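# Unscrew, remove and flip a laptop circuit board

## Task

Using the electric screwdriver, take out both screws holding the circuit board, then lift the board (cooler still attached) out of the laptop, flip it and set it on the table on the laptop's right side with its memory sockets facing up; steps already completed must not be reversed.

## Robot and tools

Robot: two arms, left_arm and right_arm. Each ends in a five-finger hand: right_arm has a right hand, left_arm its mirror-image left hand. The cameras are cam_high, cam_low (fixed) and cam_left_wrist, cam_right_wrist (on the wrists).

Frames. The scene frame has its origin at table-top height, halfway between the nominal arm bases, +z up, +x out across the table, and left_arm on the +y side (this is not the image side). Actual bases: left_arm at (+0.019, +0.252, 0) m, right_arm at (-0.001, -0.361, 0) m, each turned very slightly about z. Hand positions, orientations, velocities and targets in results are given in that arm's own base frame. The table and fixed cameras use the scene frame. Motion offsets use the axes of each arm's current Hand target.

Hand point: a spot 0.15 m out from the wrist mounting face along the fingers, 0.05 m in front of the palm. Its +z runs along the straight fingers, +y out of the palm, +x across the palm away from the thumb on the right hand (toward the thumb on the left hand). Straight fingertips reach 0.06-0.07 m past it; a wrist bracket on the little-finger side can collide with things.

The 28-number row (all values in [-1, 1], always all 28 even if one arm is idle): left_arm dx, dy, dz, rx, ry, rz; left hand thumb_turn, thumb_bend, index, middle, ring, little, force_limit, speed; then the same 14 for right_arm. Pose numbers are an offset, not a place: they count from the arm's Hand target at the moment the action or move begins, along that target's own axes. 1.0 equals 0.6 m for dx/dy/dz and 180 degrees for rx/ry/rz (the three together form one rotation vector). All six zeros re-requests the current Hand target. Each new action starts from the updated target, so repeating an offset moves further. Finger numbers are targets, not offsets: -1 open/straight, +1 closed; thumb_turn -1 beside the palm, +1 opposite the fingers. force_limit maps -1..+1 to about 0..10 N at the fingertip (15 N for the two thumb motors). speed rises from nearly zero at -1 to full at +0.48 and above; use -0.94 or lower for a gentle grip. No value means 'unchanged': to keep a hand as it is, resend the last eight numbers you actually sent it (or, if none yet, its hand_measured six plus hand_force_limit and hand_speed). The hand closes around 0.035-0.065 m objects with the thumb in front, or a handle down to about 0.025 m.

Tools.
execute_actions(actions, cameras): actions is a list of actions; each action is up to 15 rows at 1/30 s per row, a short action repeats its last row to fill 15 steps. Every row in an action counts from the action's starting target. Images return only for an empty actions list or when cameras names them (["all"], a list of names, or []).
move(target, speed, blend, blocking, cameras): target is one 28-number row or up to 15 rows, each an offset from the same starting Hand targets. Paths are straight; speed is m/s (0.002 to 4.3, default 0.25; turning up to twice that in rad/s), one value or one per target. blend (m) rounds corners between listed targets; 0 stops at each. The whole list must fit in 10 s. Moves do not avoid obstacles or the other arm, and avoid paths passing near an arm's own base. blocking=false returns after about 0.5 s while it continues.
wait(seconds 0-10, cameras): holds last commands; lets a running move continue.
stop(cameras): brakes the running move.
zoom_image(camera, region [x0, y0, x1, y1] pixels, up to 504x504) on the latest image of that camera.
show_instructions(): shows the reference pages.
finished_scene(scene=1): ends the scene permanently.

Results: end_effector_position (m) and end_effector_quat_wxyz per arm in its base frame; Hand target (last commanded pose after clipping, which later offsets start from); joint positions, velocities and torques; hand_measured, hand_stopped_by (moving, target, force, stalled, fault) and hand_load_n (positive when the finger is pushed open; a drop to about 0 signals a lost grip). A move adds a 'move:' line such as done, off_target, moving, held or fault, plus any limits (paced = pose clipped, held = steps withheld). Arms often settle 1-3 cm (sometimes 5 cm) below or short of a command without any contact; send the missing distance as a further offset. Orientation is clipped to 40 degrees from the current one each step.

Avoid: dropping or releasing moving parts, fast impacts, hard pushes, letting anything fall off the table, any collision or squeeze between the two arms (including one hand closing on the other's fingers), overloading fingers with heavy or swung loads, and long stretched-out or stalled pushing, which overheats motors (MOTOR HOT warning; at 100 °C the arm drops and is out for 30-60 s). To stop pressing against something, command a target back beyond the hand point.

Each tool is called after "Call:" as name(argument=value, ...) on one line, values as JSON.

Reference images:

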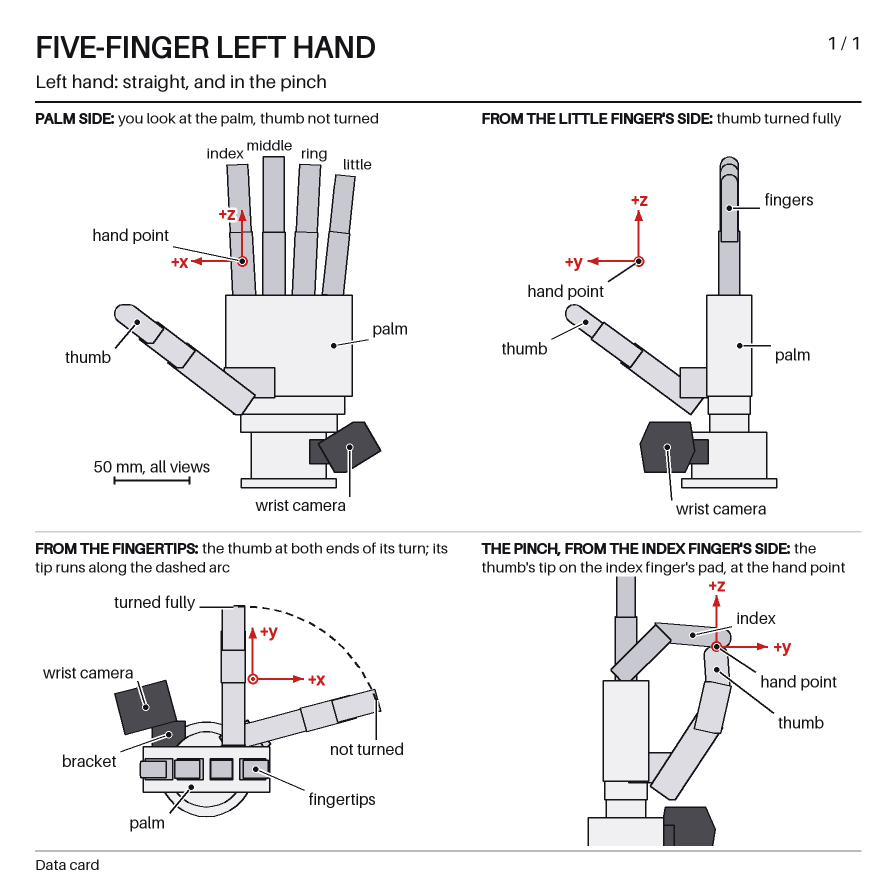

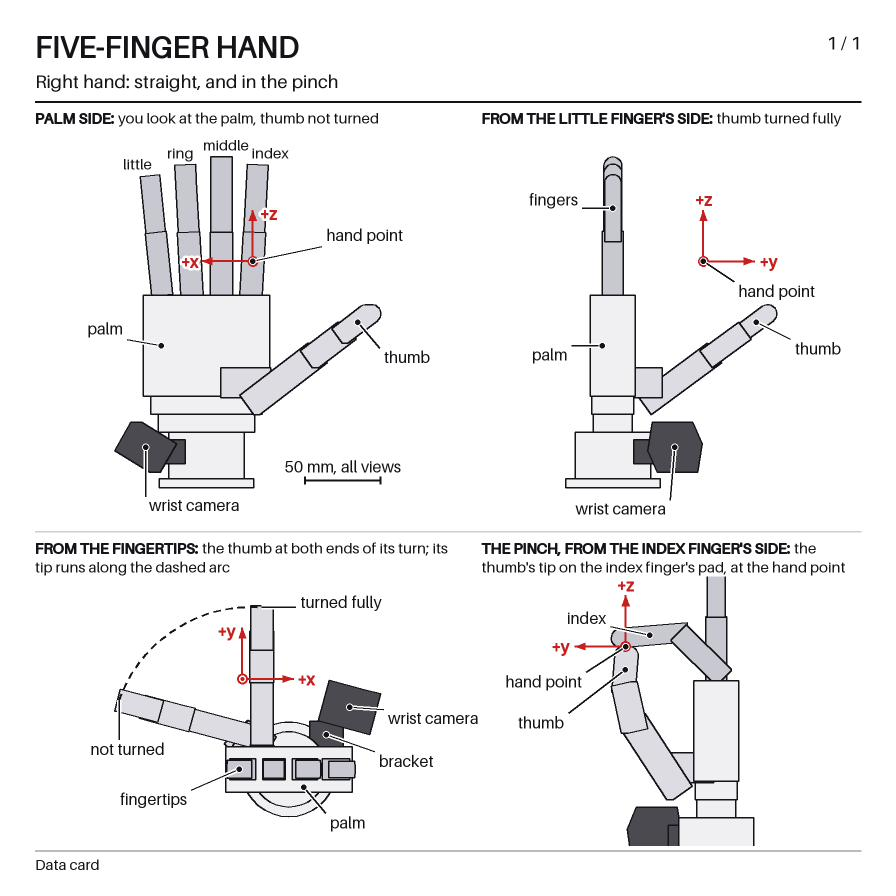

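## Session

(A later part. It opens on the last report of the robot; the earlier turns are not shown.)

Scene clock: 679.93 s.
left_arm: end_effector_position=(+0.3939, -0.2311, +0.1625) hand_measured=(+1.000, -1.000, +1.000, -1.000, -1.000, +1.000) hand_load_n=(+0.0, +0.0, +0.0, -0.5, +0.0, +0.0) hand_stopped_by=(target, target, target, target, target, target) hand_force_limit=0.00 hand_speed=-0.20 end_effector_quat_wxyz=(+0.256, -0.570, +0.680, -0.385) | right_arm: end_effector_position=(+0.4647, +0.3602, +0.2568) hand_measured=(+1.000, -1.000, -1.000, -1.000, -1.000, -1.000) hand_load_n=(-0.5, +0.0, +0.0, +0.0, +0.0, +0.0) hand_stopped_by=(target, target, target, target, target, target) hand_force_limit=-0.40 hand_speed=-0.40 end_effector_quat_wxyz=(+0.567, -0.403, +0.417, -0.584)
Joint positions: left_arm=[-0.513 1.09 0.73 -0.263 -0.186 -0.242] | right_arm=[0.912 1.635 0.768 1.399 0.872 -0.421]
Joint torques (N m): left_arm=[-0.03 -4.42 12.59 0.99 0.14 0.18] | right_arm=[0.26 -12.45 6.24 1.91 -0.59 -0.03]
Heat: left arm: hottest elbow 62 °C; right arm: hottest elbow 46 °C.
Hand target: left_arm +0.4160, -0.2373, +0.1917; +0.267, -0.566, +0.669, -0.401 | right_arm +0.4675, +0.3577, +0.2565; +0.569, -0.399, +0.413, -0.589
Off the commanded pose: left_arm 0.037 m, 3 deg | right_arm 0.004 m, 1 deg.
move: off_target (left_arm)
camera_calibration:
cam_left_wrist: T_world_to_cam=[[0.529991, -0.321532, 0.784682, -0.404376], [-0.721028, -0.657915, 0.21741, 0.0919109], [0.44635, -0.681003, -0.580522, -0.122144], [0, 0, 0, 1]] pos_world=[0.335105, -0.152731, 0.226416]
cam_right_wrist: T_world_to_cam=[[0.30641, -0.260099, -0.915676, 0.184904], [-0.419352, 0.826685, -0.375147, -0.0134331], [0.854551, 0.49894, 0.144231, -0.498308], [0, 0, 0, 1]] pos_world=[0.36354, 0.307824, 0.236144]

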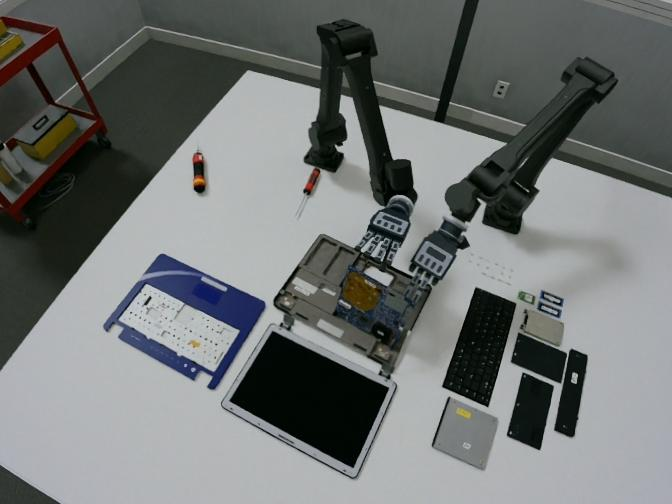

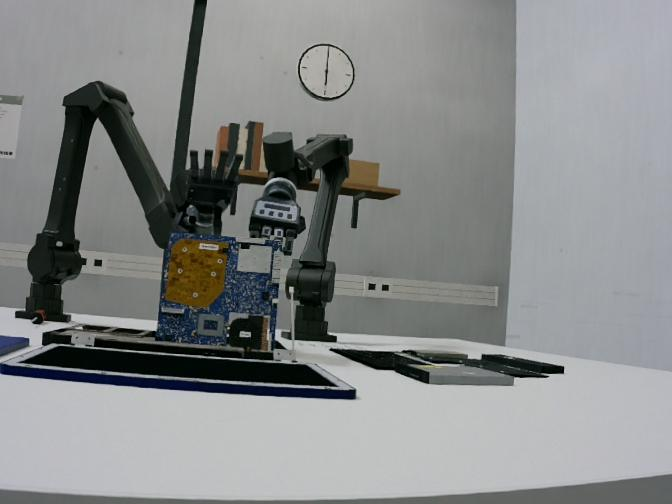

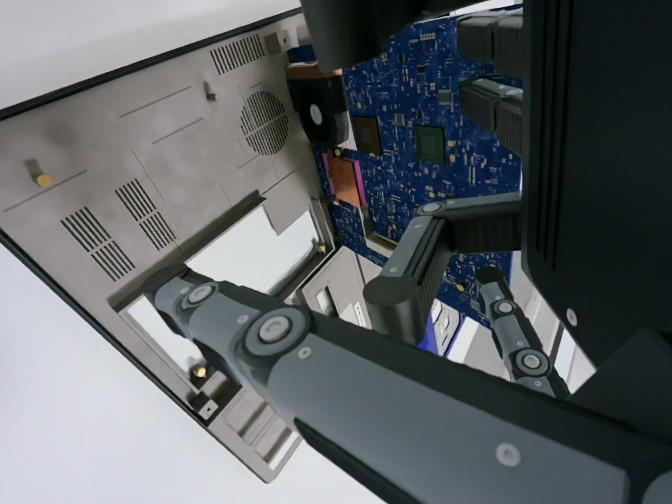

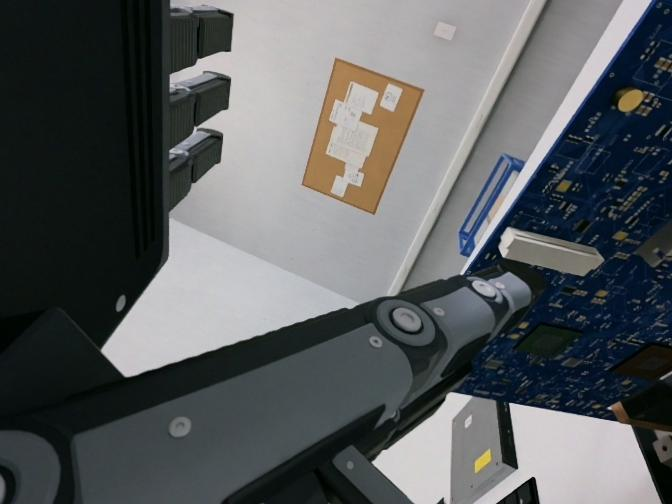

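Call:
move(target=[0,0,0,0,0,0,1,-1,1.0,-1,-1,1.0,0,-0.2,-0.0008,0.1154,-0.0182,0,0,0,1,-1,-1,-1,-1,-1,-0.4,-0.4], speed=0.05, cameras=["all"])

Call:
zoom_image(camera="cam_right_wrist", region=[432, 200, 672, 440])

Call:
zoom_image(camera="cam_low", region=[140, 160, 310, 360])

Call:
zoom_image(camera="cam_high", region=[340, 200, 460, 320])

Scene clock: 686.43 s.
left_arm: end_effector_position=(+0.3939, -0.2311, +0.1625) hand_measured=(+1.000, -1.000, +1.000, -1.000, -1.000, +1.000) hand_load_n=(+0.0, +0.0, +0.0, -0.5, +0.0, +0.0) hand_stopped_by=(target, target, target, target, target, target) hand_force_limit=0.00 hand_speed=-0.20 end_effector_quat_wxyz=(+0.256, -0.570, +0.680, -0.385) | right_arm: end_effector_position=(+0.4791, +0.3600, +0.1888) hand_measured=(+1.000, -1.000, -1.000, -1.000, -1.000, -1.000) hand_load_n=(+0.0, +0.0, -0.5, +0.0, +0.0, +0.0) hand_stopped_by=(target, target, target, target, target, target) hand_force_limit=-0.40 hand_speed=-0.40 end_effector_quat_wxyz=(+0.558, -0.415, +0.418, -0.584)
Joint positions: left_arm=[-0.513 1.09 0.73 -0.263 -0.186 -0.242] | right_arm=[0.885 1.804 0.761 1.525 0.852 -0.394]
Joint torques (N m): left_arm=[-0.03 -4.54 12.57 0.95 0.14 0.19] | right_arm=[0.15 -13.51 4.96 1.98 -0.55 0.14]
Heat: left arm: hottest elbow 63 °C; right arm: hottest elbow 44 °C.
Hand target: left_arm +0.4160, -0.2373, +0.1917; +0.267, -0.566, +0.669, -0.401 | right_arm +0.4808, +0.3578, +0.1877; +0.569, -0.399, +0.413, -0.589
Off the commanded pose: left_arm 0.037 m, 3 deg | right_arm 0.003 m, 2 deg.
joint sent to its limit (right arm) — joint 4 (wrist pitch), upper limit. The joint targets still meet the commanded pose.
move: off_target (left_arm)
camera_calibration:
cam_left_wrist: T_world_to_cam=[[0.529991, -0.321532, 0.784682, -0.404376], [-0.721028, -0.657915, 0.21741, 0.0919109], [0.44635, -0.681003, -0.580522, -0.122144], [0, 0, 0, 1]] pos_world=[0.335105, -0.152731, 0.226416]
cam_right_wrist: T_world_to_cam=[[0.285457, -0.27766, -0.917289, 0.13485], [-0.427844, 0.819529, -0.381212, -0.0250163], [0.857592, 0.501276, 0.115145, -0.497465], [0, 0, 0, 1]] pos_world=[0.377425, 0.307311, 0.17144]

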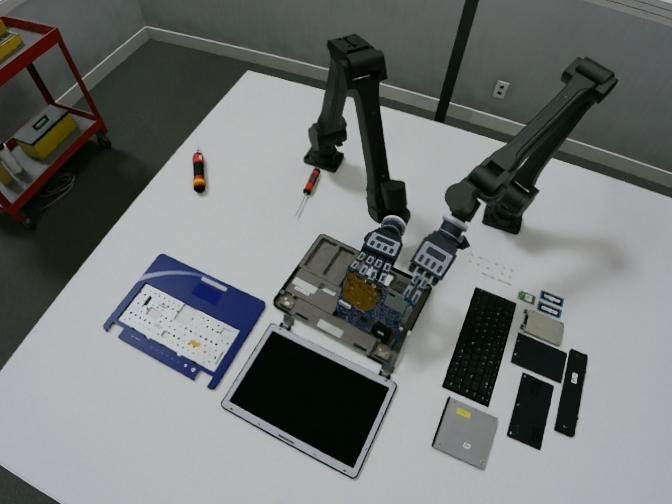

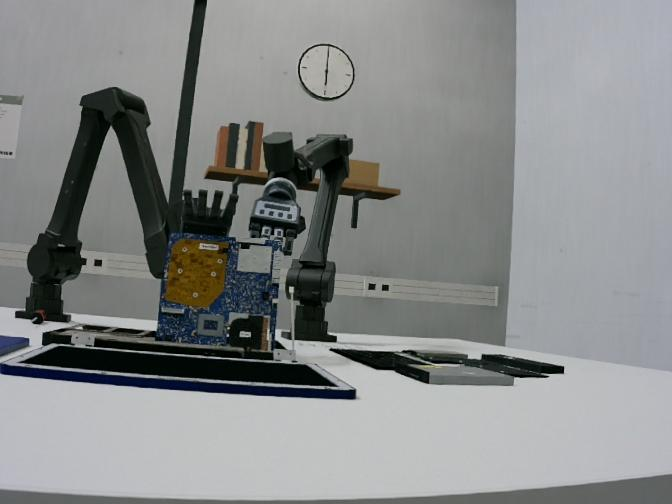

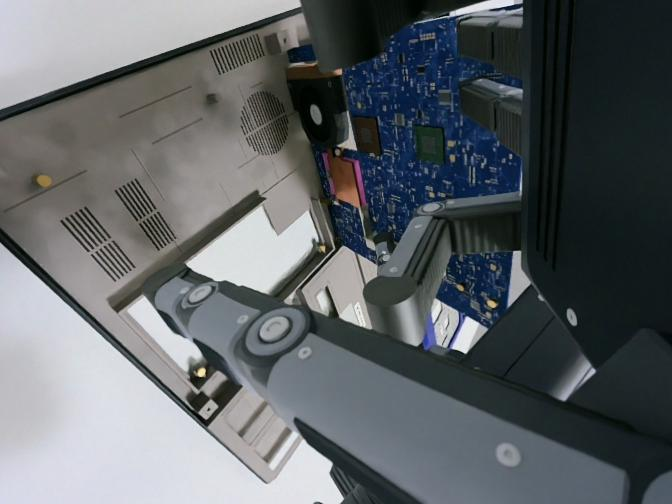

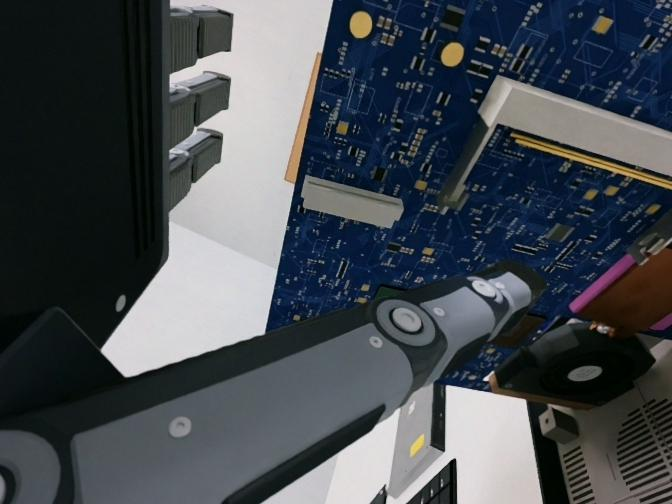

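Scaled by 2.100 from the camera's 672x504 image, which has a finer 960x720 frame.

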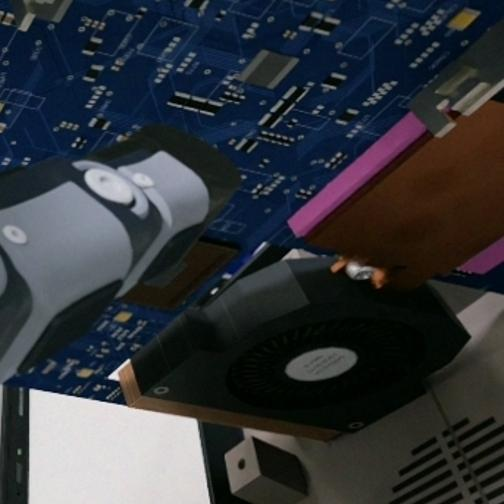

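Scaled by 2.520 from the camera's 672x504 image, which has a finer 960x720 frame.

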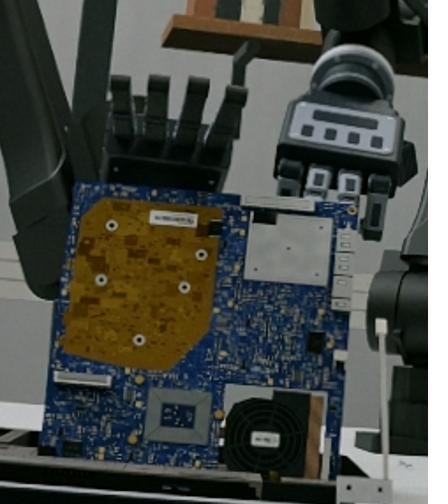

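Scaled by 4.200 from the camera's 672x504 image, which has a finer 960x720 frame.

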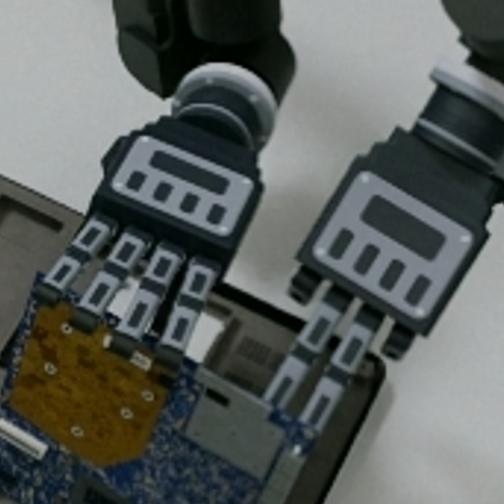

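Call:
move(target=[0,0,0,0,0,0,1,-1,1.0,-1,-1,1.0,0,-0.2,-0.0006,0.0071,0.0148,0,0,0,1,-1,-1,-1,-1,-1,-0.4,-0.4], speed=0.03, cameras=["cam_right_wrist","cam_high"])

Scene clock: 691.00 s.
left_arm: end_effector_position=(+0.3939, -0.2311, +0.1625) hand_measured=(+1.000, -1.000, +1.000, -1.000, -1.000, +1.000) hand_load_n=(+0.0, +0.0, +0.0, -0.5, +0.0, +0.0) hand_stopped_by=(target, target, target, target, target, target) hand_force_limit=0.00 hand_speed=-0.20 end_effector_quat_wxyz=(+0.256, -0.570, +0.680, -0.385) | right_arm: end_effector_position=(+0.4855, +0.3553, +0.1809) hand_measured=(+1.000, -1.000, -1.000, -1.000, -1.000, -1.000) hand_load_n=(+0.0, +0.0, +0.0, +0.0, +0.0, +0.0) hand_stopped_by=(target, target, target, target, target, target) hand_force_limit=-0.40 hand_speed=-0.40 end_effector_quat_wxyz=(+0.554, -0.420, +0.416, -0.586)
Joint positions: left_arm=[-0.513 1.09 0.73 -0.263 -0.186 -0.242] | right_arm=[0.868 1.82 0.761 1.525 0.836 -0.389]
Joint torques (N m): left_arm=[0.09 -4.72 12.66 1.05 0.13 0.18] | right_arm=[0.26 -13.57 6.31 2 -0.53 0.15]
Heat: left arm: hottest elbow 64 °C; right arm: hottest elbow 43 °C.
Hand target: left_arm +0.4160, -0.2373, +0.1917; +0.267, -0.566, +0.669, -0.401 | right_arm +0.4906, +0.3578, +0.1868; +0.569, -0.399, +0.413, -0.589
Off the commanded pose: left_arm 0.037 m, 3 deg | right_arm 0.008 m, 3 deg.
joint sent to its limit (right arm) — joint 4 (wrist pitch), upper limit. The joint targets still meet the commanded pose.
move: off_target (left_arm, right_arm)
camera_calibration:
cam_right_wrist: T_world_to_cam=[[0.28038, -0.289648, -0.915145, 0.130822], [-0.427683, 0.815828, -0.389246, -0.0186359], [0.859345, 0.500529, 0.104864, -0.498486], [0, 0, 0, 1]] pos_world=[0.383721, 0.302603, 0.164741]
Images, in order (width x height): cam_high 672x504, cam_right_wrist 672x504.

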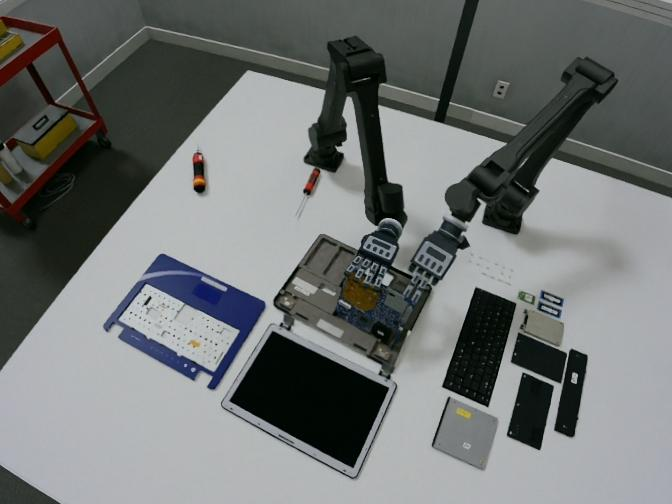

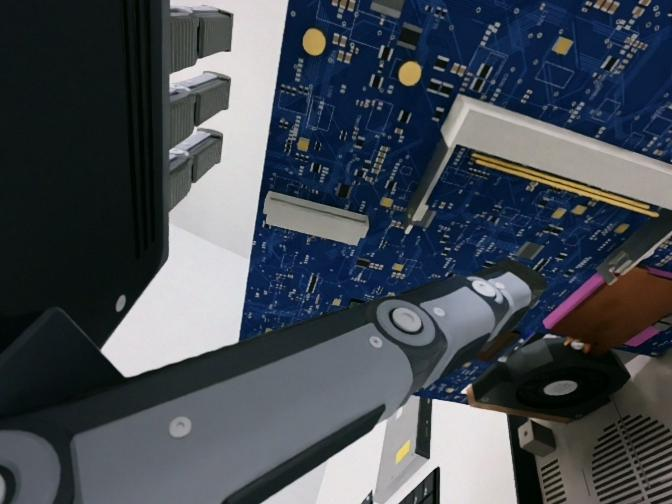

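Call:
move(target=[0,0,0,0,0,0,1,-1,1.0,-1,-1,1.0,0,-0.2,-0.0105,-0.0050,0.0155,-0.0167,0,0,1,-1,-1,-1,-1,-1,-0.4,-0.4], speed=0.03, cameras=["cam_right_wrist","cam_high"])

Scene clock: 693.10 s.
left_arm: end_effector_position=(+0.3939, -0.2311, +0.1625) hand_measured=(+1.000, -1.000, +1.000, -1.000, -1.000, +1.000) hand_load_n=(+0.0, +0.0, +0.0, -0.5, +0.0, +0.0) hand_stopped_by=(target, target, target, target, target, target) hand_force_limit=0.00 hand_speed=-0.20 end_effector_quat_wxyz=(+0.256, -0.570, +0.680, -0.385) | right_arm: end_effector_position=(+0.4894, +0.3600, +0.1751) hand_measured=(+1.000, -1.000, -1.000, -1.000, -1.000, -1.000) hand_load_n=(+0.0, +0.0, +0.0, +0.0, +0.0, +0.0) hand_stopped_by=(target, target, target, target, target, target) hand_force_limit=-0.40 hand_speed=-0.40 end_effector_quat_wxyz=(+0.549, -0.429, +0.424, -0.578)
Joint positions: left_arm=[-0.513 1.09 0.73 -0.263 -0.186 -0.242] | right_arm=[0.867 1.817 0.774 1.464 0.842 -0.354]
Joint torques (N m): left_arm=[0.03 -4.31 12.6 0.96 0.14 0.17] | right_arm=[0.26 -16.03 7.6 0.55 -0.11 0.15]
Heat: left arm: hottest elbow 64 °C; right arm: hottest elbow 43 °C.
Hand target: left_arm +0.4160, -0.2373, +0.1917; +0.267, -0.566, +0.669, -0.401 | right_arm +0.4985, +0.3640, +0.1927; +0.558, -0.413, +0.429, -0.578
Off the commanded pose: left_arm 0.037 m, 3 deg | right_arm 0.020 m, 2 deg.
move: off_target (left_arm, right_arm)
camera_calibration:
cam_right_wrist: T_world_to_cam=[[0.253167, -0.287963, -0.923571, 0.140004], [-0.442112, 0.81471, -0.375212, -0.0180914], [0.86049, 0.503314, 0.0789458, -0.50058], [0, 0, 0, 1]] pos_world=[0.387301, 0.307004, 0.162034]
Images, in order (width x height): cam_high 672x504, cam_right_wrist 672x504.

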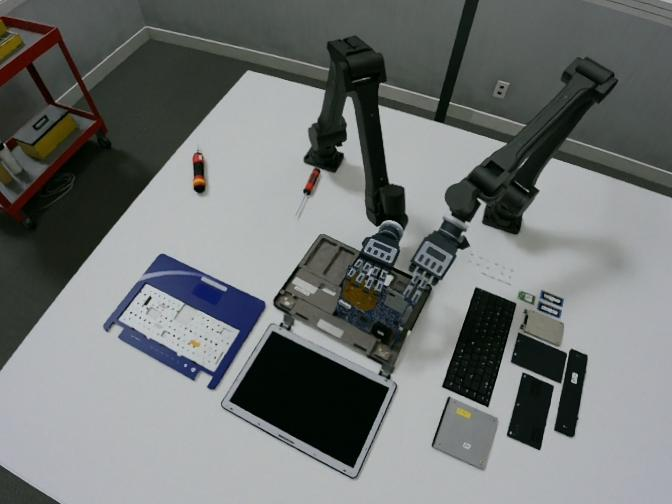

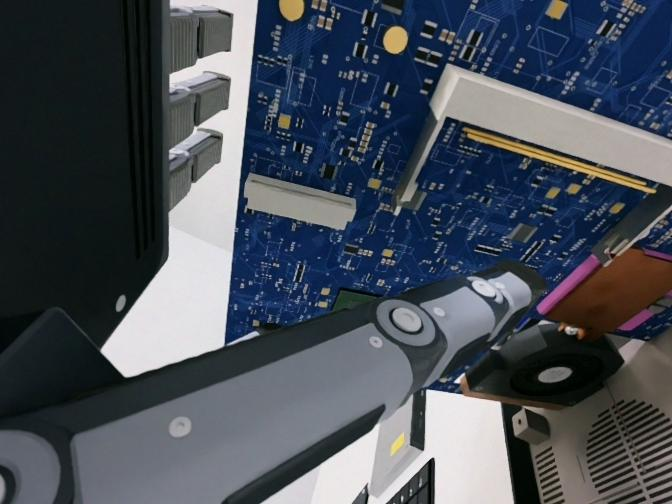

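Call:
move(target=[0,0,0,0,0,0,1,-1,1.0,-1,-1,1.0,0,-0.2,-0.0004,-0.0258,0.0182,0,0,0,1,-1,-1,-1,-1,-1,-0.4,-0.4], speed=0.03, cameras=["cam_right_wrist","cam_high"])

Scene clock: 695.57 s.
left_arm: end_effector_position=(+0.3939, -0.2311, +0.1625) hand_measured=(+1.000, -1.000, +1.000, -1.000, -1.000, +1.000) hand_load_n=(+0.0, +0.0, +0.0, -0.5, +0.0, +0.0) hand_stopped_by=(target, target, target, target, target, target) hand_force_limit=0.00 hand_speed=-0.20 end_effector_quat_wxyz=(+0.256, -0.570, +0.680, -0.385) | right_arm: end_effector_position=(+0.4954, +0.3584, +0.1923) hand_measured=(+1.000, -1.000, -1.000, -1.000, -1.000, -1.000) hand_load_n=(+0.0, +0.0, +0.0, +0.0, +0.0, +0.0) hand_stopped_by=(target, target, target, target, target, target) hand_force_limit=-0.40 hand_speed=-0.40 end_effector_quat_wxyz=(+0.547, -0.427, +0.428, -0.580)
Joint positions: left_arm=[-0.513 1.09 0.73 -0.263 -0.186 -0.242] | right_arm=[0.857 1.775 0.79 1.402 0.842 -0.348]
Joint torques (N m): left_arm=[-0.26 -4.54 12.59 0.94 0.13 0.16] | right_arm=[0.26 -15.79 8.16 0.55 -0.48 0.15]
Heat: left arm: hottest elbow 65 °C; right arm: hottest elbow 42 °C.
Hand target: left_arm +0.4160, -0.2373, +0.1917; +0.267, -0.566, +0.669, -0.401 | right_arm +0.5045, +0.3640, +0.2108; +0.558, -0.413, +0.429, -0.578
Off the commanded pose: left_arm 0.037 m, 3 deg | right_arm 0.021 m, 2 deg.
move: off_target (left_arm, right_arm)
camera_calibration:
cam_right_wrist: T_world_to_cam=[[0.248492, -0.287525, -0.924976, 0.156313], [-0.436328, 0.819332, -0.371904, -0.0127985], [0.864794, 0.496009, 0.0781422, -0.505584], [0, 0, 0, 1]] pos_world=[0.392799, 0.306204, 0.179333]
Images, in order (width x height): cam_high 672x504, cam_right_wrist 672x504.

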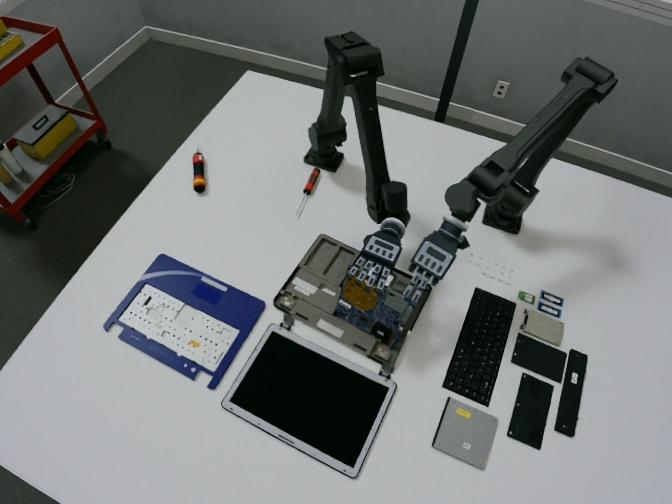

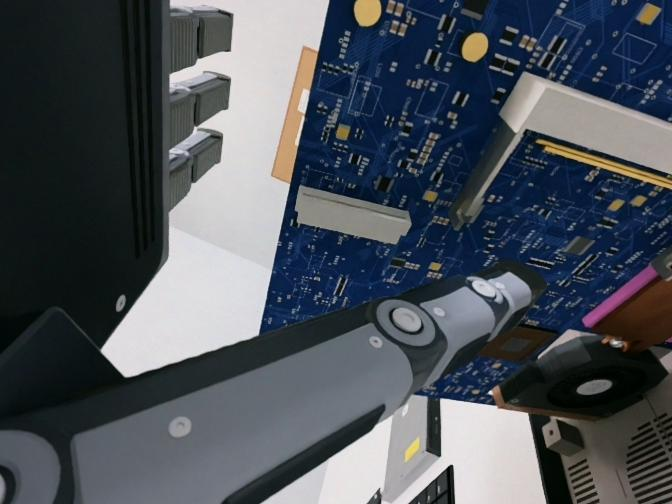

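Call:
move(target=[0,0,0,0,0,0,1,-1,1.0,-1,-1,1.0,0,-0.2,0.0008,-0.0005,-0.0243,0,0,0,1,-1,-1,-1,-1,-1,-0.4,-0.4], speed=0.03, cameras=["cam_right_wrist"])

Scene clock: 697.90 s.
left_arm: end_effector_position=(+0.3939, -0.2311, +0.1625) hand_measured=(+1.000, -1.000, +1.000, -1.000, -1.000, +1.000) hand_load_n=(+0.0, +0.0, +0.0, -0.5, +0.0, +0.0) hand_stopped_by=(target, target, target, target, target, target) hand_force_limit=0.00 hand_speed=-0.20 end_effector_quat_wxyz=(+0.256, -0.570, +0.680, -0.385) | right_arm: end_effector_position=(+0.4927, +0.3601, +0.1921) hand_measured=(+1.000, -1.000, -1.000, -1.000, -1.000, -1.000) hand_load_n=(+0.0, +0.0, +0.0, +0.0, +0.0, +0.0) hand_stopped_by=(target, target, target, target, target, target) hand_force_limit=-0.40 hand_speed=-0.40 end_effector_quat_wxyz=(+0.546, -0.426, +0.431, -0.578)
Joint positions: left_arm=[-0.513 1.09 0.73 -0.263 -0.186 -0.242] | right_arm=[0.865 1.775 0.79 1.402 0.855 -0.346]
Joint torques (N m): left_arm=[-0.15 -4.54 12.6 1.06 0.13 0.18] | right_arm=[1.55 -15.91 6.13 1.72 -0.11 0.01]
Heat: left arm: hottest elbow 65 °C; right arm: hottest elbow 42 °C.
Hand target: left_arm +0.4160, -0.2373, +0.1917; +0.267, -0.566, +0.669, -0.401 | right_arm +0.4905, +0.3639, +0.2067; +0.558, -0.413, +0.429, -0.578
Off the commanded pose: left_arm 0.037 m, 3 deg | right_arm 0.015 m, 2 deg.
move: off_target (left_arm, right_arm)
camera_calibration:
cam_right_wrist: T_world_to_cam=[[0.244736, -0.283208, -0.927306, 0.157979], [-0.435249, 0.822524, -0.366078, -0.0182679], [0.866408, 0.493202, 0.078035, -0.503932], [0, 0, 0, 1]] pos_world=[0.389997, 0.308307, 0.179132]
Images, in order (width x height): cam_right_wrist 672x504.

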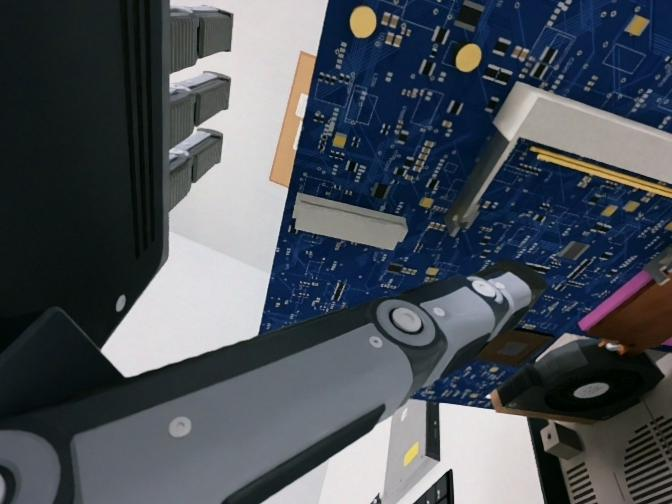

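Call:
move(target=[0,0,0,0,0,0,1,-1,1.0,-1,-1,1.0,0,-0.2,0.0003,-0.0024,-0.0080,0,0,0,1,-1,-1,-1,-1,-1,-0.4,-0.4], speed=0.03, cameras=["cam_right_wrist"])

Scene clock: 699.43 s.
left_arm: end_effector_position=(+0.3939, -0.2311, +0.1625) hand_measured=(+1.000, -1.000, +1.000, -1.000, -1.000, +1.000) hand_load_n=(+0.0, +0.0, +0.0, -0.5, +0.0, +0.0) hand_stopped_by=(target, target, target, target, target, target) hand_force_limit=0.00 hand_speed=-0.20 end_effector_quat_wxyz=(+0.256, -0.570, +0.680, -0.385) | right_arm: end_effector_position=(+0.4895, +0.3627, +0.1944) hand_measured=(+1.000, -1.000, -1.000, -1.000, -1.000, -1.000) hand_load_n=(+0.0, +0.0, +0.0, +0.0, +0.0, +0.0) hand_stopped_by=(target, target, target, target, target, target) hand_force_limit=-0.40 hand_speed=-0.40 end_effector_quat_wxyz=(+0.548, -0.425, +0.431, -0.577)
Joint positions: left_arm=[-0.513 1.09 0.73 -0.263 -0.186 -0.242] | right_arm=[0.874 1.77 0.79 1.402 0.862 -0.348]
Joint torques (N m): left_arm=[-0.09 -4.48 12.66 0.95 0.14 0.18] | right_arm=[1.49 -15.85 5.45 1.99 -0.11 -0.03]
Heat: left arm: hottest elbow 65 °C; right arm: hottest elbow 42 °C.
Hand target: left_arm +0.4160, -0.2373, +0.1917; +0.267, -0.566, +0.669, -0.401 | right_arm +0.4854, +0.3639, +0.2068; +0.558, -0.413, +0.429, -0.578
Off the commanded pose: left_arm 0.037 m, 3 deg | right_arm 0.013 m, 2 deg.
move: off_target (left_arm, right_arm)
camera_calibration:
cam_right_wrist: T_world_to_cam=[[0.245809, -0.278872, -0.928336, 0.159842], [-0.436048, 0.823532, -0.362847, -0.0215405], [0.865702, 0.49399, 0.0808297, -0.503037], [0, 0, 0, 1]] pos_world=[0.386797, 0.31081, 0.181232]
Images, in order (width x height): cam_right_wrist 672x504.

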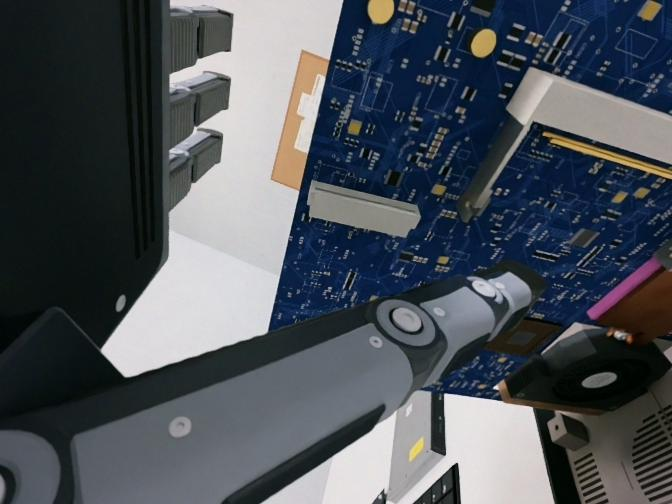

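Call:
move(target=[0,0,0,0,0,0,1,-1,1.0,-1,-1,1.0,0,-0.2,0.0033,0.0192,-0.0057,0,0,0,1,-1,-1,-1,-1,-1,-0.4,-0.4], speed=0.03, cameras=["cam_right_wrist"])

Scene clock: 701.07 s.
left_arm: end_effector_position=(+0.3939, -0.2311, +0.1625) hand_measured=(+1.000, -1.000, +1.000, -1.000, -1.000, +1.000) hand_load_n=(+0.0, +0.0, +0.0, -0.5, +0.0, +0.0) hand_stopped_by=(target, target, target, target, target, target) hand_force_limit=0.00 hand_speed=-0.20 end_effector_quat_wxyz=(+0.256, -0.570, +0.680, -0.385) | right_arm: end_effector_position=(+0.4876, +0.3603, +0.1978) hand_measured=(+1.000, -1.000, -1.000, -1.000, -1.000, -1.000) hand_load_n=(+0.0, +0.0, +0.0, +0.0, +0.0, +0.0) hand_stopped_by=(target, target, target, target, target, target) hand_force_limit=-0.40 hand_speed=-0.40 end_effector_quat_wxyz=(+0.555, -0.415, +0.432, -0.577)
Joint positions: left_arm=[-0.513 1.09 0.73 -0.263 -0.186 -0.242] | right_arm=[0.874 1.771 0.782 1.436 0.862 -0.348]
Joint torques (N m): left_arm=[-0.21 -4.48 12.6 1.01 0.14 0.17] | right_arm=[1.32 -13.39 5.3 2.02 -0.24 -0.01]
Heat: left arm: hottest elbow 65 °C; right arm: hottest elbow 41 °C.
Hand target: left_arm +0.4160, -0.2373, +0.1917; +0.267, -0.566, +0.669, -0.401 | right_arm +0.4854, +0.3619, +0.1946; +0.558, -0.414, +0.429, -0.578
Off the commanded pose: left_arm 0.037 m, 3 deg | right_arm 0.004 m, 1 deg.
move: off_target (left_arm)
camera_calibration:
cam_right_wrist: T_world_to_cam=[[0.260683, -0.261111, -0.929444, 0.149343], [-0.430309, 0.830384, -0.353971, -0.0263271], [0.864221, 0.492222, 0.104108, -0.503769], [0, 0, 0, 1]] pos_world=[0.385108, 0.308823, 0.181933]
Images, in order (width x height): cam_right_wrist 672x504.

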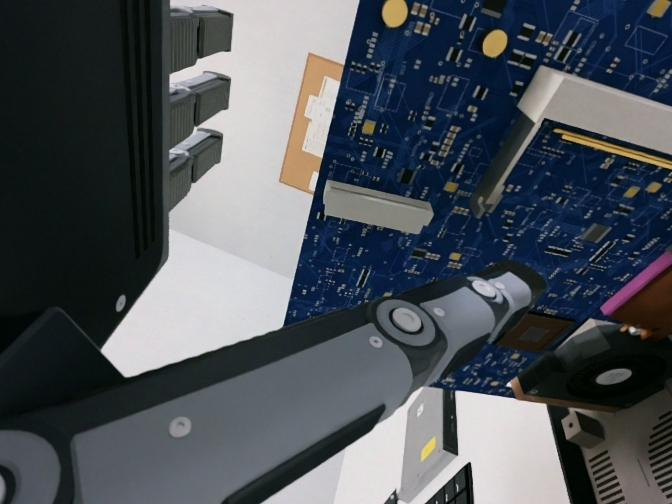

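Call:
move(target=[0,0,0,0,0,0,1,-1,1.0,-1,-1,1.0,0,-0.2,0,0.0165,-0.0032,0,0,0,1,-1,-1,-1,-1,-1,-0.4,-0.4], speed=0.03, cameras=["cam_right_wrist"])

Scene clock: 702.53 s.
left_arm: end_effector_position=(+0.3939, -0.2311, +0.1625) hand_measured=(+1.000, -1.000, +1.000, -1.000, -1.000, +1.000) hand_load_n=(+0.0, +0.0, +0.0, -0.5, +0.0, +0.0) hand_stopped_by=(target, target, target, target, target, target) hand_force_limit=0.00 hand_speed=-0.20 end_effector_quat_wxyz=(+0.256, -0.570, +0.680, -0.385) | right_arm: end_effector_position=(+0.4882, +0.3611, +0.1873) hand_measured=(+1.000, -1.000, -1.000, -1.000, -1.000, -1.000) hand_load_n=(+0.0, +0.0, +0.0, +0.0, +0.0, +0.0) hand_stopped_by=(target, target, target, target, target, target) hand_force_limit=-0.40 hand_speed=-0.40 end_effector_quat_wxyz=(+0.555, -0.416, +0.432, -0.577)
Joint positions: left_arm=[-0.513 1.09 0.73 -0.263 -0.186 -0.242] | right_arm=[0.874 1.8 0.782 1.464 0.862 -0.348]
Joint torques (N m): left_arm=[-0.15 -4.42 12.59 1.01 0.15 0.19] | right_arm=[1.26 -13.68 5.07 2 -0.31 0]
Heat: left arm: hottest elbow 66 °C; right arm: hottest elbow 41 °C.
Hand target: left_arm +0.4160, -0.2373, +0.1917; +0.267, -0.566, +0.669, -0.401 | right_arm +0.4865, +0.3619, +0.1846; +0.558, -0.414, +0.429, -0.578
Off the commanded pose: left_arm 0.037 m, 3 deg | right_arm 0.003 m, 1 deg.
move: off_target (left_arm)
camera_calibration:
cam_right_wrist: T_world_to_cam=[[0.259874, -0.262102, -0.929391, 0.140406], [-0.430651, 0.829987, -0.354486, -0.0299525], [0.864294, 0.492365, 0.102818, -0.50341], [0, 0, 0, 1]] pos_world=[0.385707, 0.309522, 0.171633]
Images, in order (width x height): cam_right_wrist 672x504.

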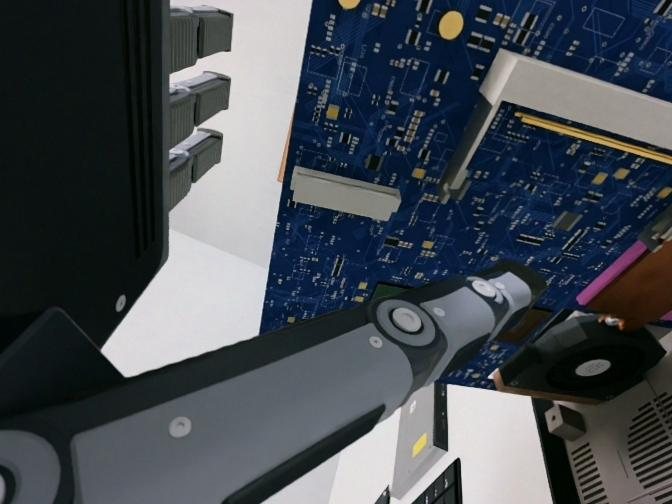

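Call:
move(target=[0,0,0,0,0,0,1,-1,1.0,-1,-1,1.0,0,-0.2,0,0,0,0,0,0,1,-1,0,0,-1,-1,-0.4,-0.4], speed=0.03, cameras=["all"])

Call:
zoom_image(camera="cam_low", region=[140, 160, 310, 360])

Call:
zoom_image(camera="cam_high", region=[340, 220, 440, 320])

Scene clock: 704.47 s.
left_arm: end_effector_position=(+0.3939, -0.2311, +0.1625) hand_measured=(+1.000, -1.000, +1.000, -1.000, -1.000, +1.000) hand_load_n=(+0.0, +0.0, +0.0, -0.5, +0.0, +0.0) hand_stopped_by=(target, target, target, target, target, target) hand_force_limit=0.00 hand_speed=-0.20 end_effector_quat_wxyz=(+0.256, -0.570, +0.680, -0.385) | right_arm: end_effector_position=(+0.4882, +0.3610, +0.1879) hand_measured=(+1.000, -1.000, +0.000, +0.000, -1.000, -1.000) hand_load_n=(+0.0, +0.0, +0.0, +0.0, -0.5, +0.0) hand_stopped_by=(target, target, target, target, target, target) hand_force_limit=-0.40 hand_speed=-0.40 end_effector_quat_wxyz=(+0.556, -0.414, +0.433, -0.577)
Joint positions: left_arm=[-0.513 1.09 0.73 -0.263 -0.186 -0.242] | right_arm=[0.874 1.8 0.782 1.467 0.862 -0.348]
Joint torques (N m): left_arm=[-0.32 -4.37 12.59 1.09 0.15 0.17] | right_arm=[1.08 -13.68 5.05 1.92 -0.31 0]
Heat: left arm: hottest elbow 66 °C; right arm: hottest elbow 41 °C.
Hand target: left_arm +0.4160, -0.2373, +0.1917; +0.267, -0.566, +0.669, -0.401 | right_arm +0.4865, +0.3619, +0.1846; +0.558, -0.414, +0.429, -0.578
Off the commanded pose: left_arm 0.037 m, 3 deg | right_arm 0.004 m, 1 deg.
move: off_target (left_arm)
camera_calibration:
cam_left_wrist: T_world_to_cam=[[0.529991, -0.321532, 0.784682, -0.404376], [-0.721028, -0.657915, 0.21741, 0.0919109], [0.44635, -0.681003, -0.580522, -0.122144], [0, 0, 0, 1]] pos_world=[0.335105, -0.152731, 0.226416]
cam_right_wrist: T_world_to_cam=[[0.261748, -0.259901, -0.929483, 0.139296], [-0.429968, 0.830808, -0.353392, -0.0305523], [0.864069, 0.492148, 0.105713, -0.503786], [0, 0, 0, 1]] pos_world=[0.385709, 0.309524, 0.171934]

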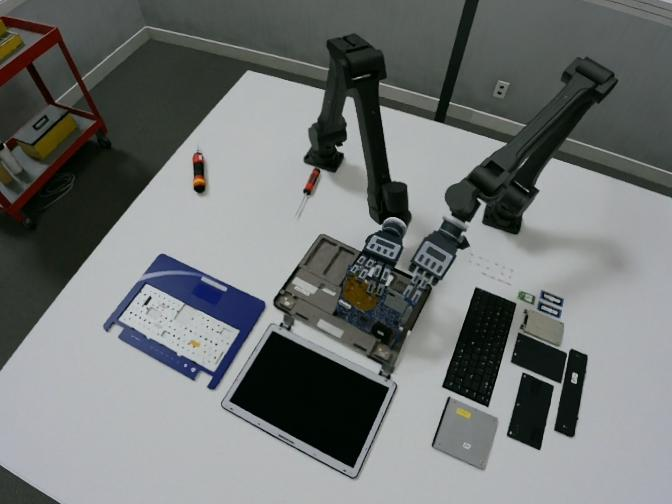

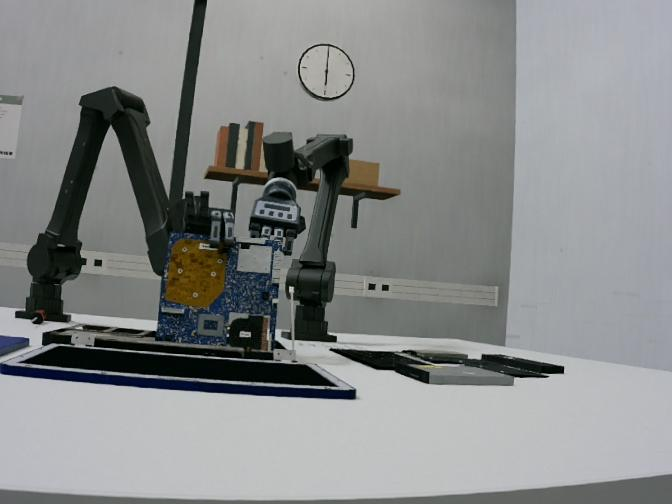

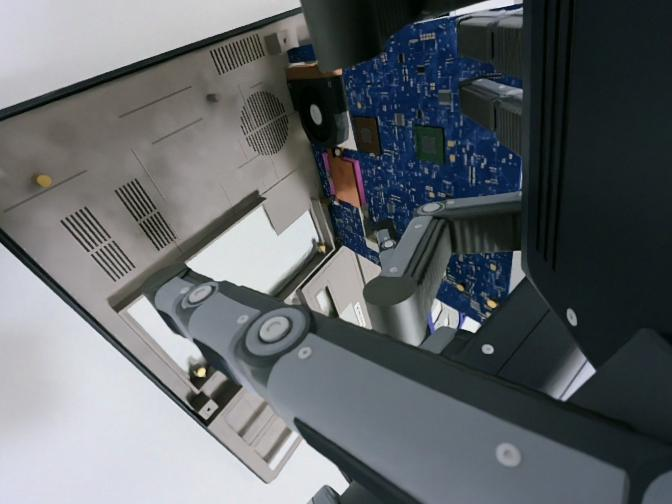

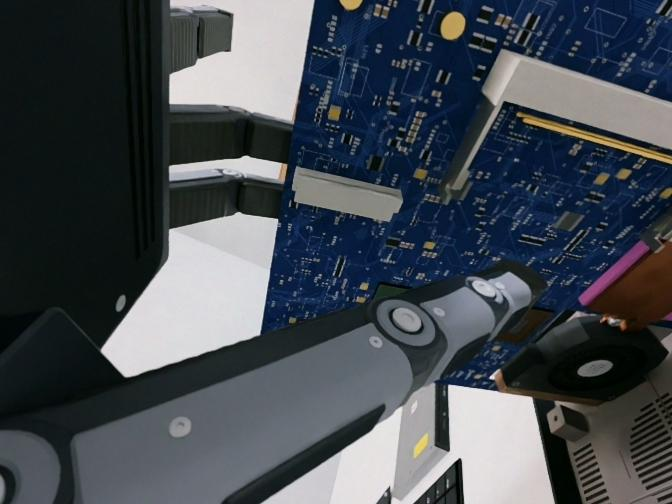

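Scaled by 2.520 from the camera's 672x504 image, which has a finer 960x720 frame.

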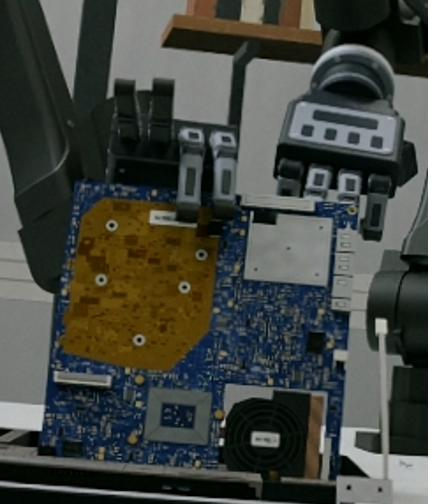

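Scaled by 5.040 from the camera's 672x504 image, which has a finer 960x720 frame.

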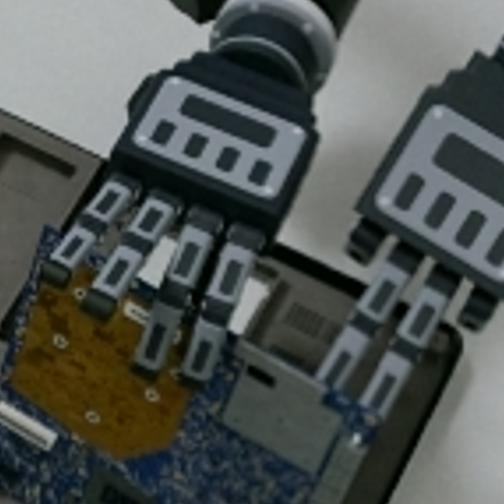

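Call:
move(target=[0,0,0,0,0,0,1,-1,1.0,-1,-1,1.0,0,-0.2,0,0,0,0,0,0,1,-0.2,0,0,-1,-1,-0.8,-0.6], speed=0.03, cameras=["cam_low","cam_right_wrist","cam_high"])

Call:
zoom_image(camera="cam_right_wrist", region=[240, 130, 560, 400])

Scene clock: 706.93 s.
left_arm: end_effector_position=(+0.3940, -0.2310, +0.1625) hand_measured=(+1.000, -1.000, +1.000, -1.000, -1.000, +1.000) hand_load_n=(+0.0, +0.0, +0.0, +0.0, +0.0, +0.0) hand_stopped_by=(target, target, target, target, target, target) hand_force_limit=0.00 hand_speed=-0.20 end_effector_quat_wxyz=(+0.256, -0.570, +0.679, -0.385) | right_arm: end_effector_position=(+0.4882, +0.3611, +0.1875) hand_measured=(+1.000, -0.200, +0.000, +0.000, -1.000, -1.000) hand_load_n=(+0.0, +0.5, +0.0, +0.0, -0.5, +0.0) hand_stopped_by=(target, target, target, target, target, target) hand_force_limit=-0.80 hand_speed=-0.60 end_effector_quat_wxyz=(+0.555, -0.415, +0.432, -0.577)
Joint positions: left_arm=[-0.512 1.09 0.73 -0.263 -0.186 -0.243] | right_arm=[0.874 1.801 0.782 1.467 0.862 -0.348]
Joint torques (N m): left_arm=[-0.21 -4.54 12.53 0.96 0.14 0.18] | right_arm=[1.08 -13.74 5.04 1.92 -0.31 0]
Heat: left arm: hottest elbow 66 °C; right arm: hottest elbow 41 °C.
Hand target: left_arm +0.4161, -0.2371, +0.1917; +0.267, -0.566, +0.669, -0.401 | right_arm +0.4864, +0.3619, +0.1847; +0.558, -0.413, +0.429, -0.578
Off the commanded pose: left_arm 0.037 m, 3 deg | right_arm 0.003 m, 1 deg.
move: off_target (left_arm)
camera_calibration:
cam_right_wrist: T_world_to_cam=[[0.261216, -0.260534, -0.929456, 0.139321], [-0.430096, 0.83061, -0.353702, -0.0305298], [0.864167, 0.492148, 0.104913, -0.503644], [0, 0, 0, 1]] pos_world=[0.385708, 0.309523, 0.171534]
Images, in order (width x height): cam_high 672x504, cam_low 672x504, cam_right_wrist 672x504.

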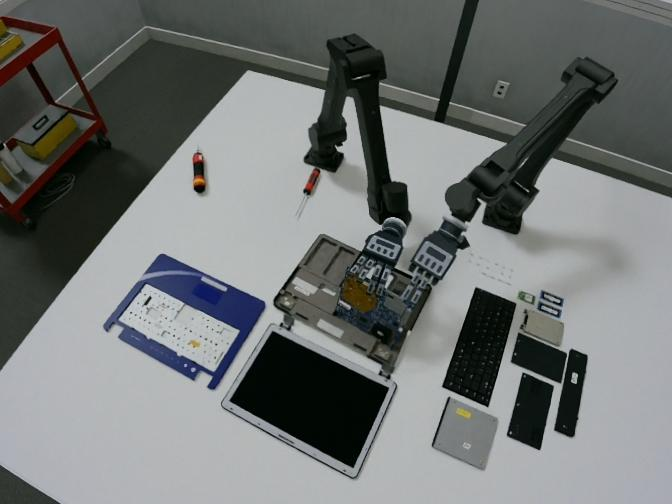

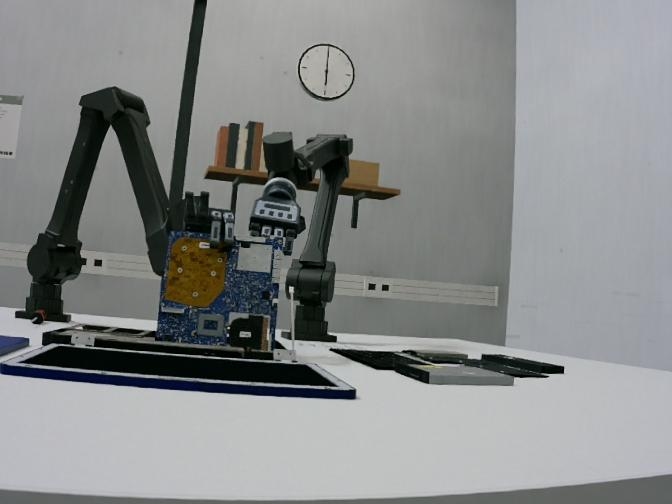

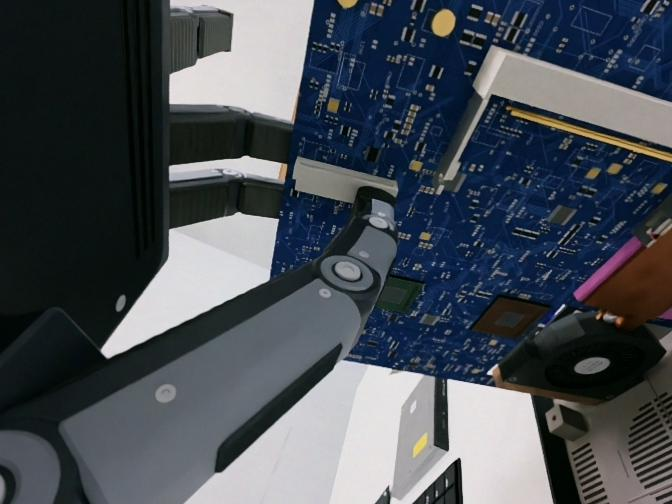

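Scaled by 1.575 from the camera's 672x504 image, which has a finer 960x720 frame.

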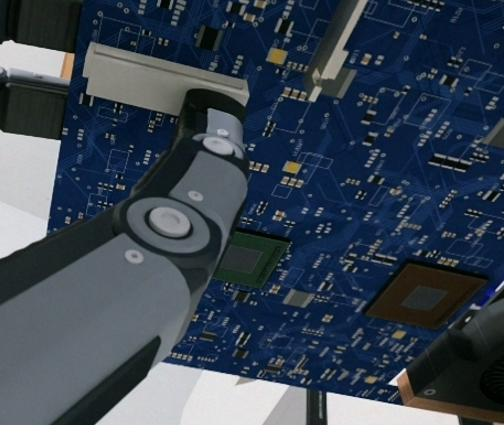

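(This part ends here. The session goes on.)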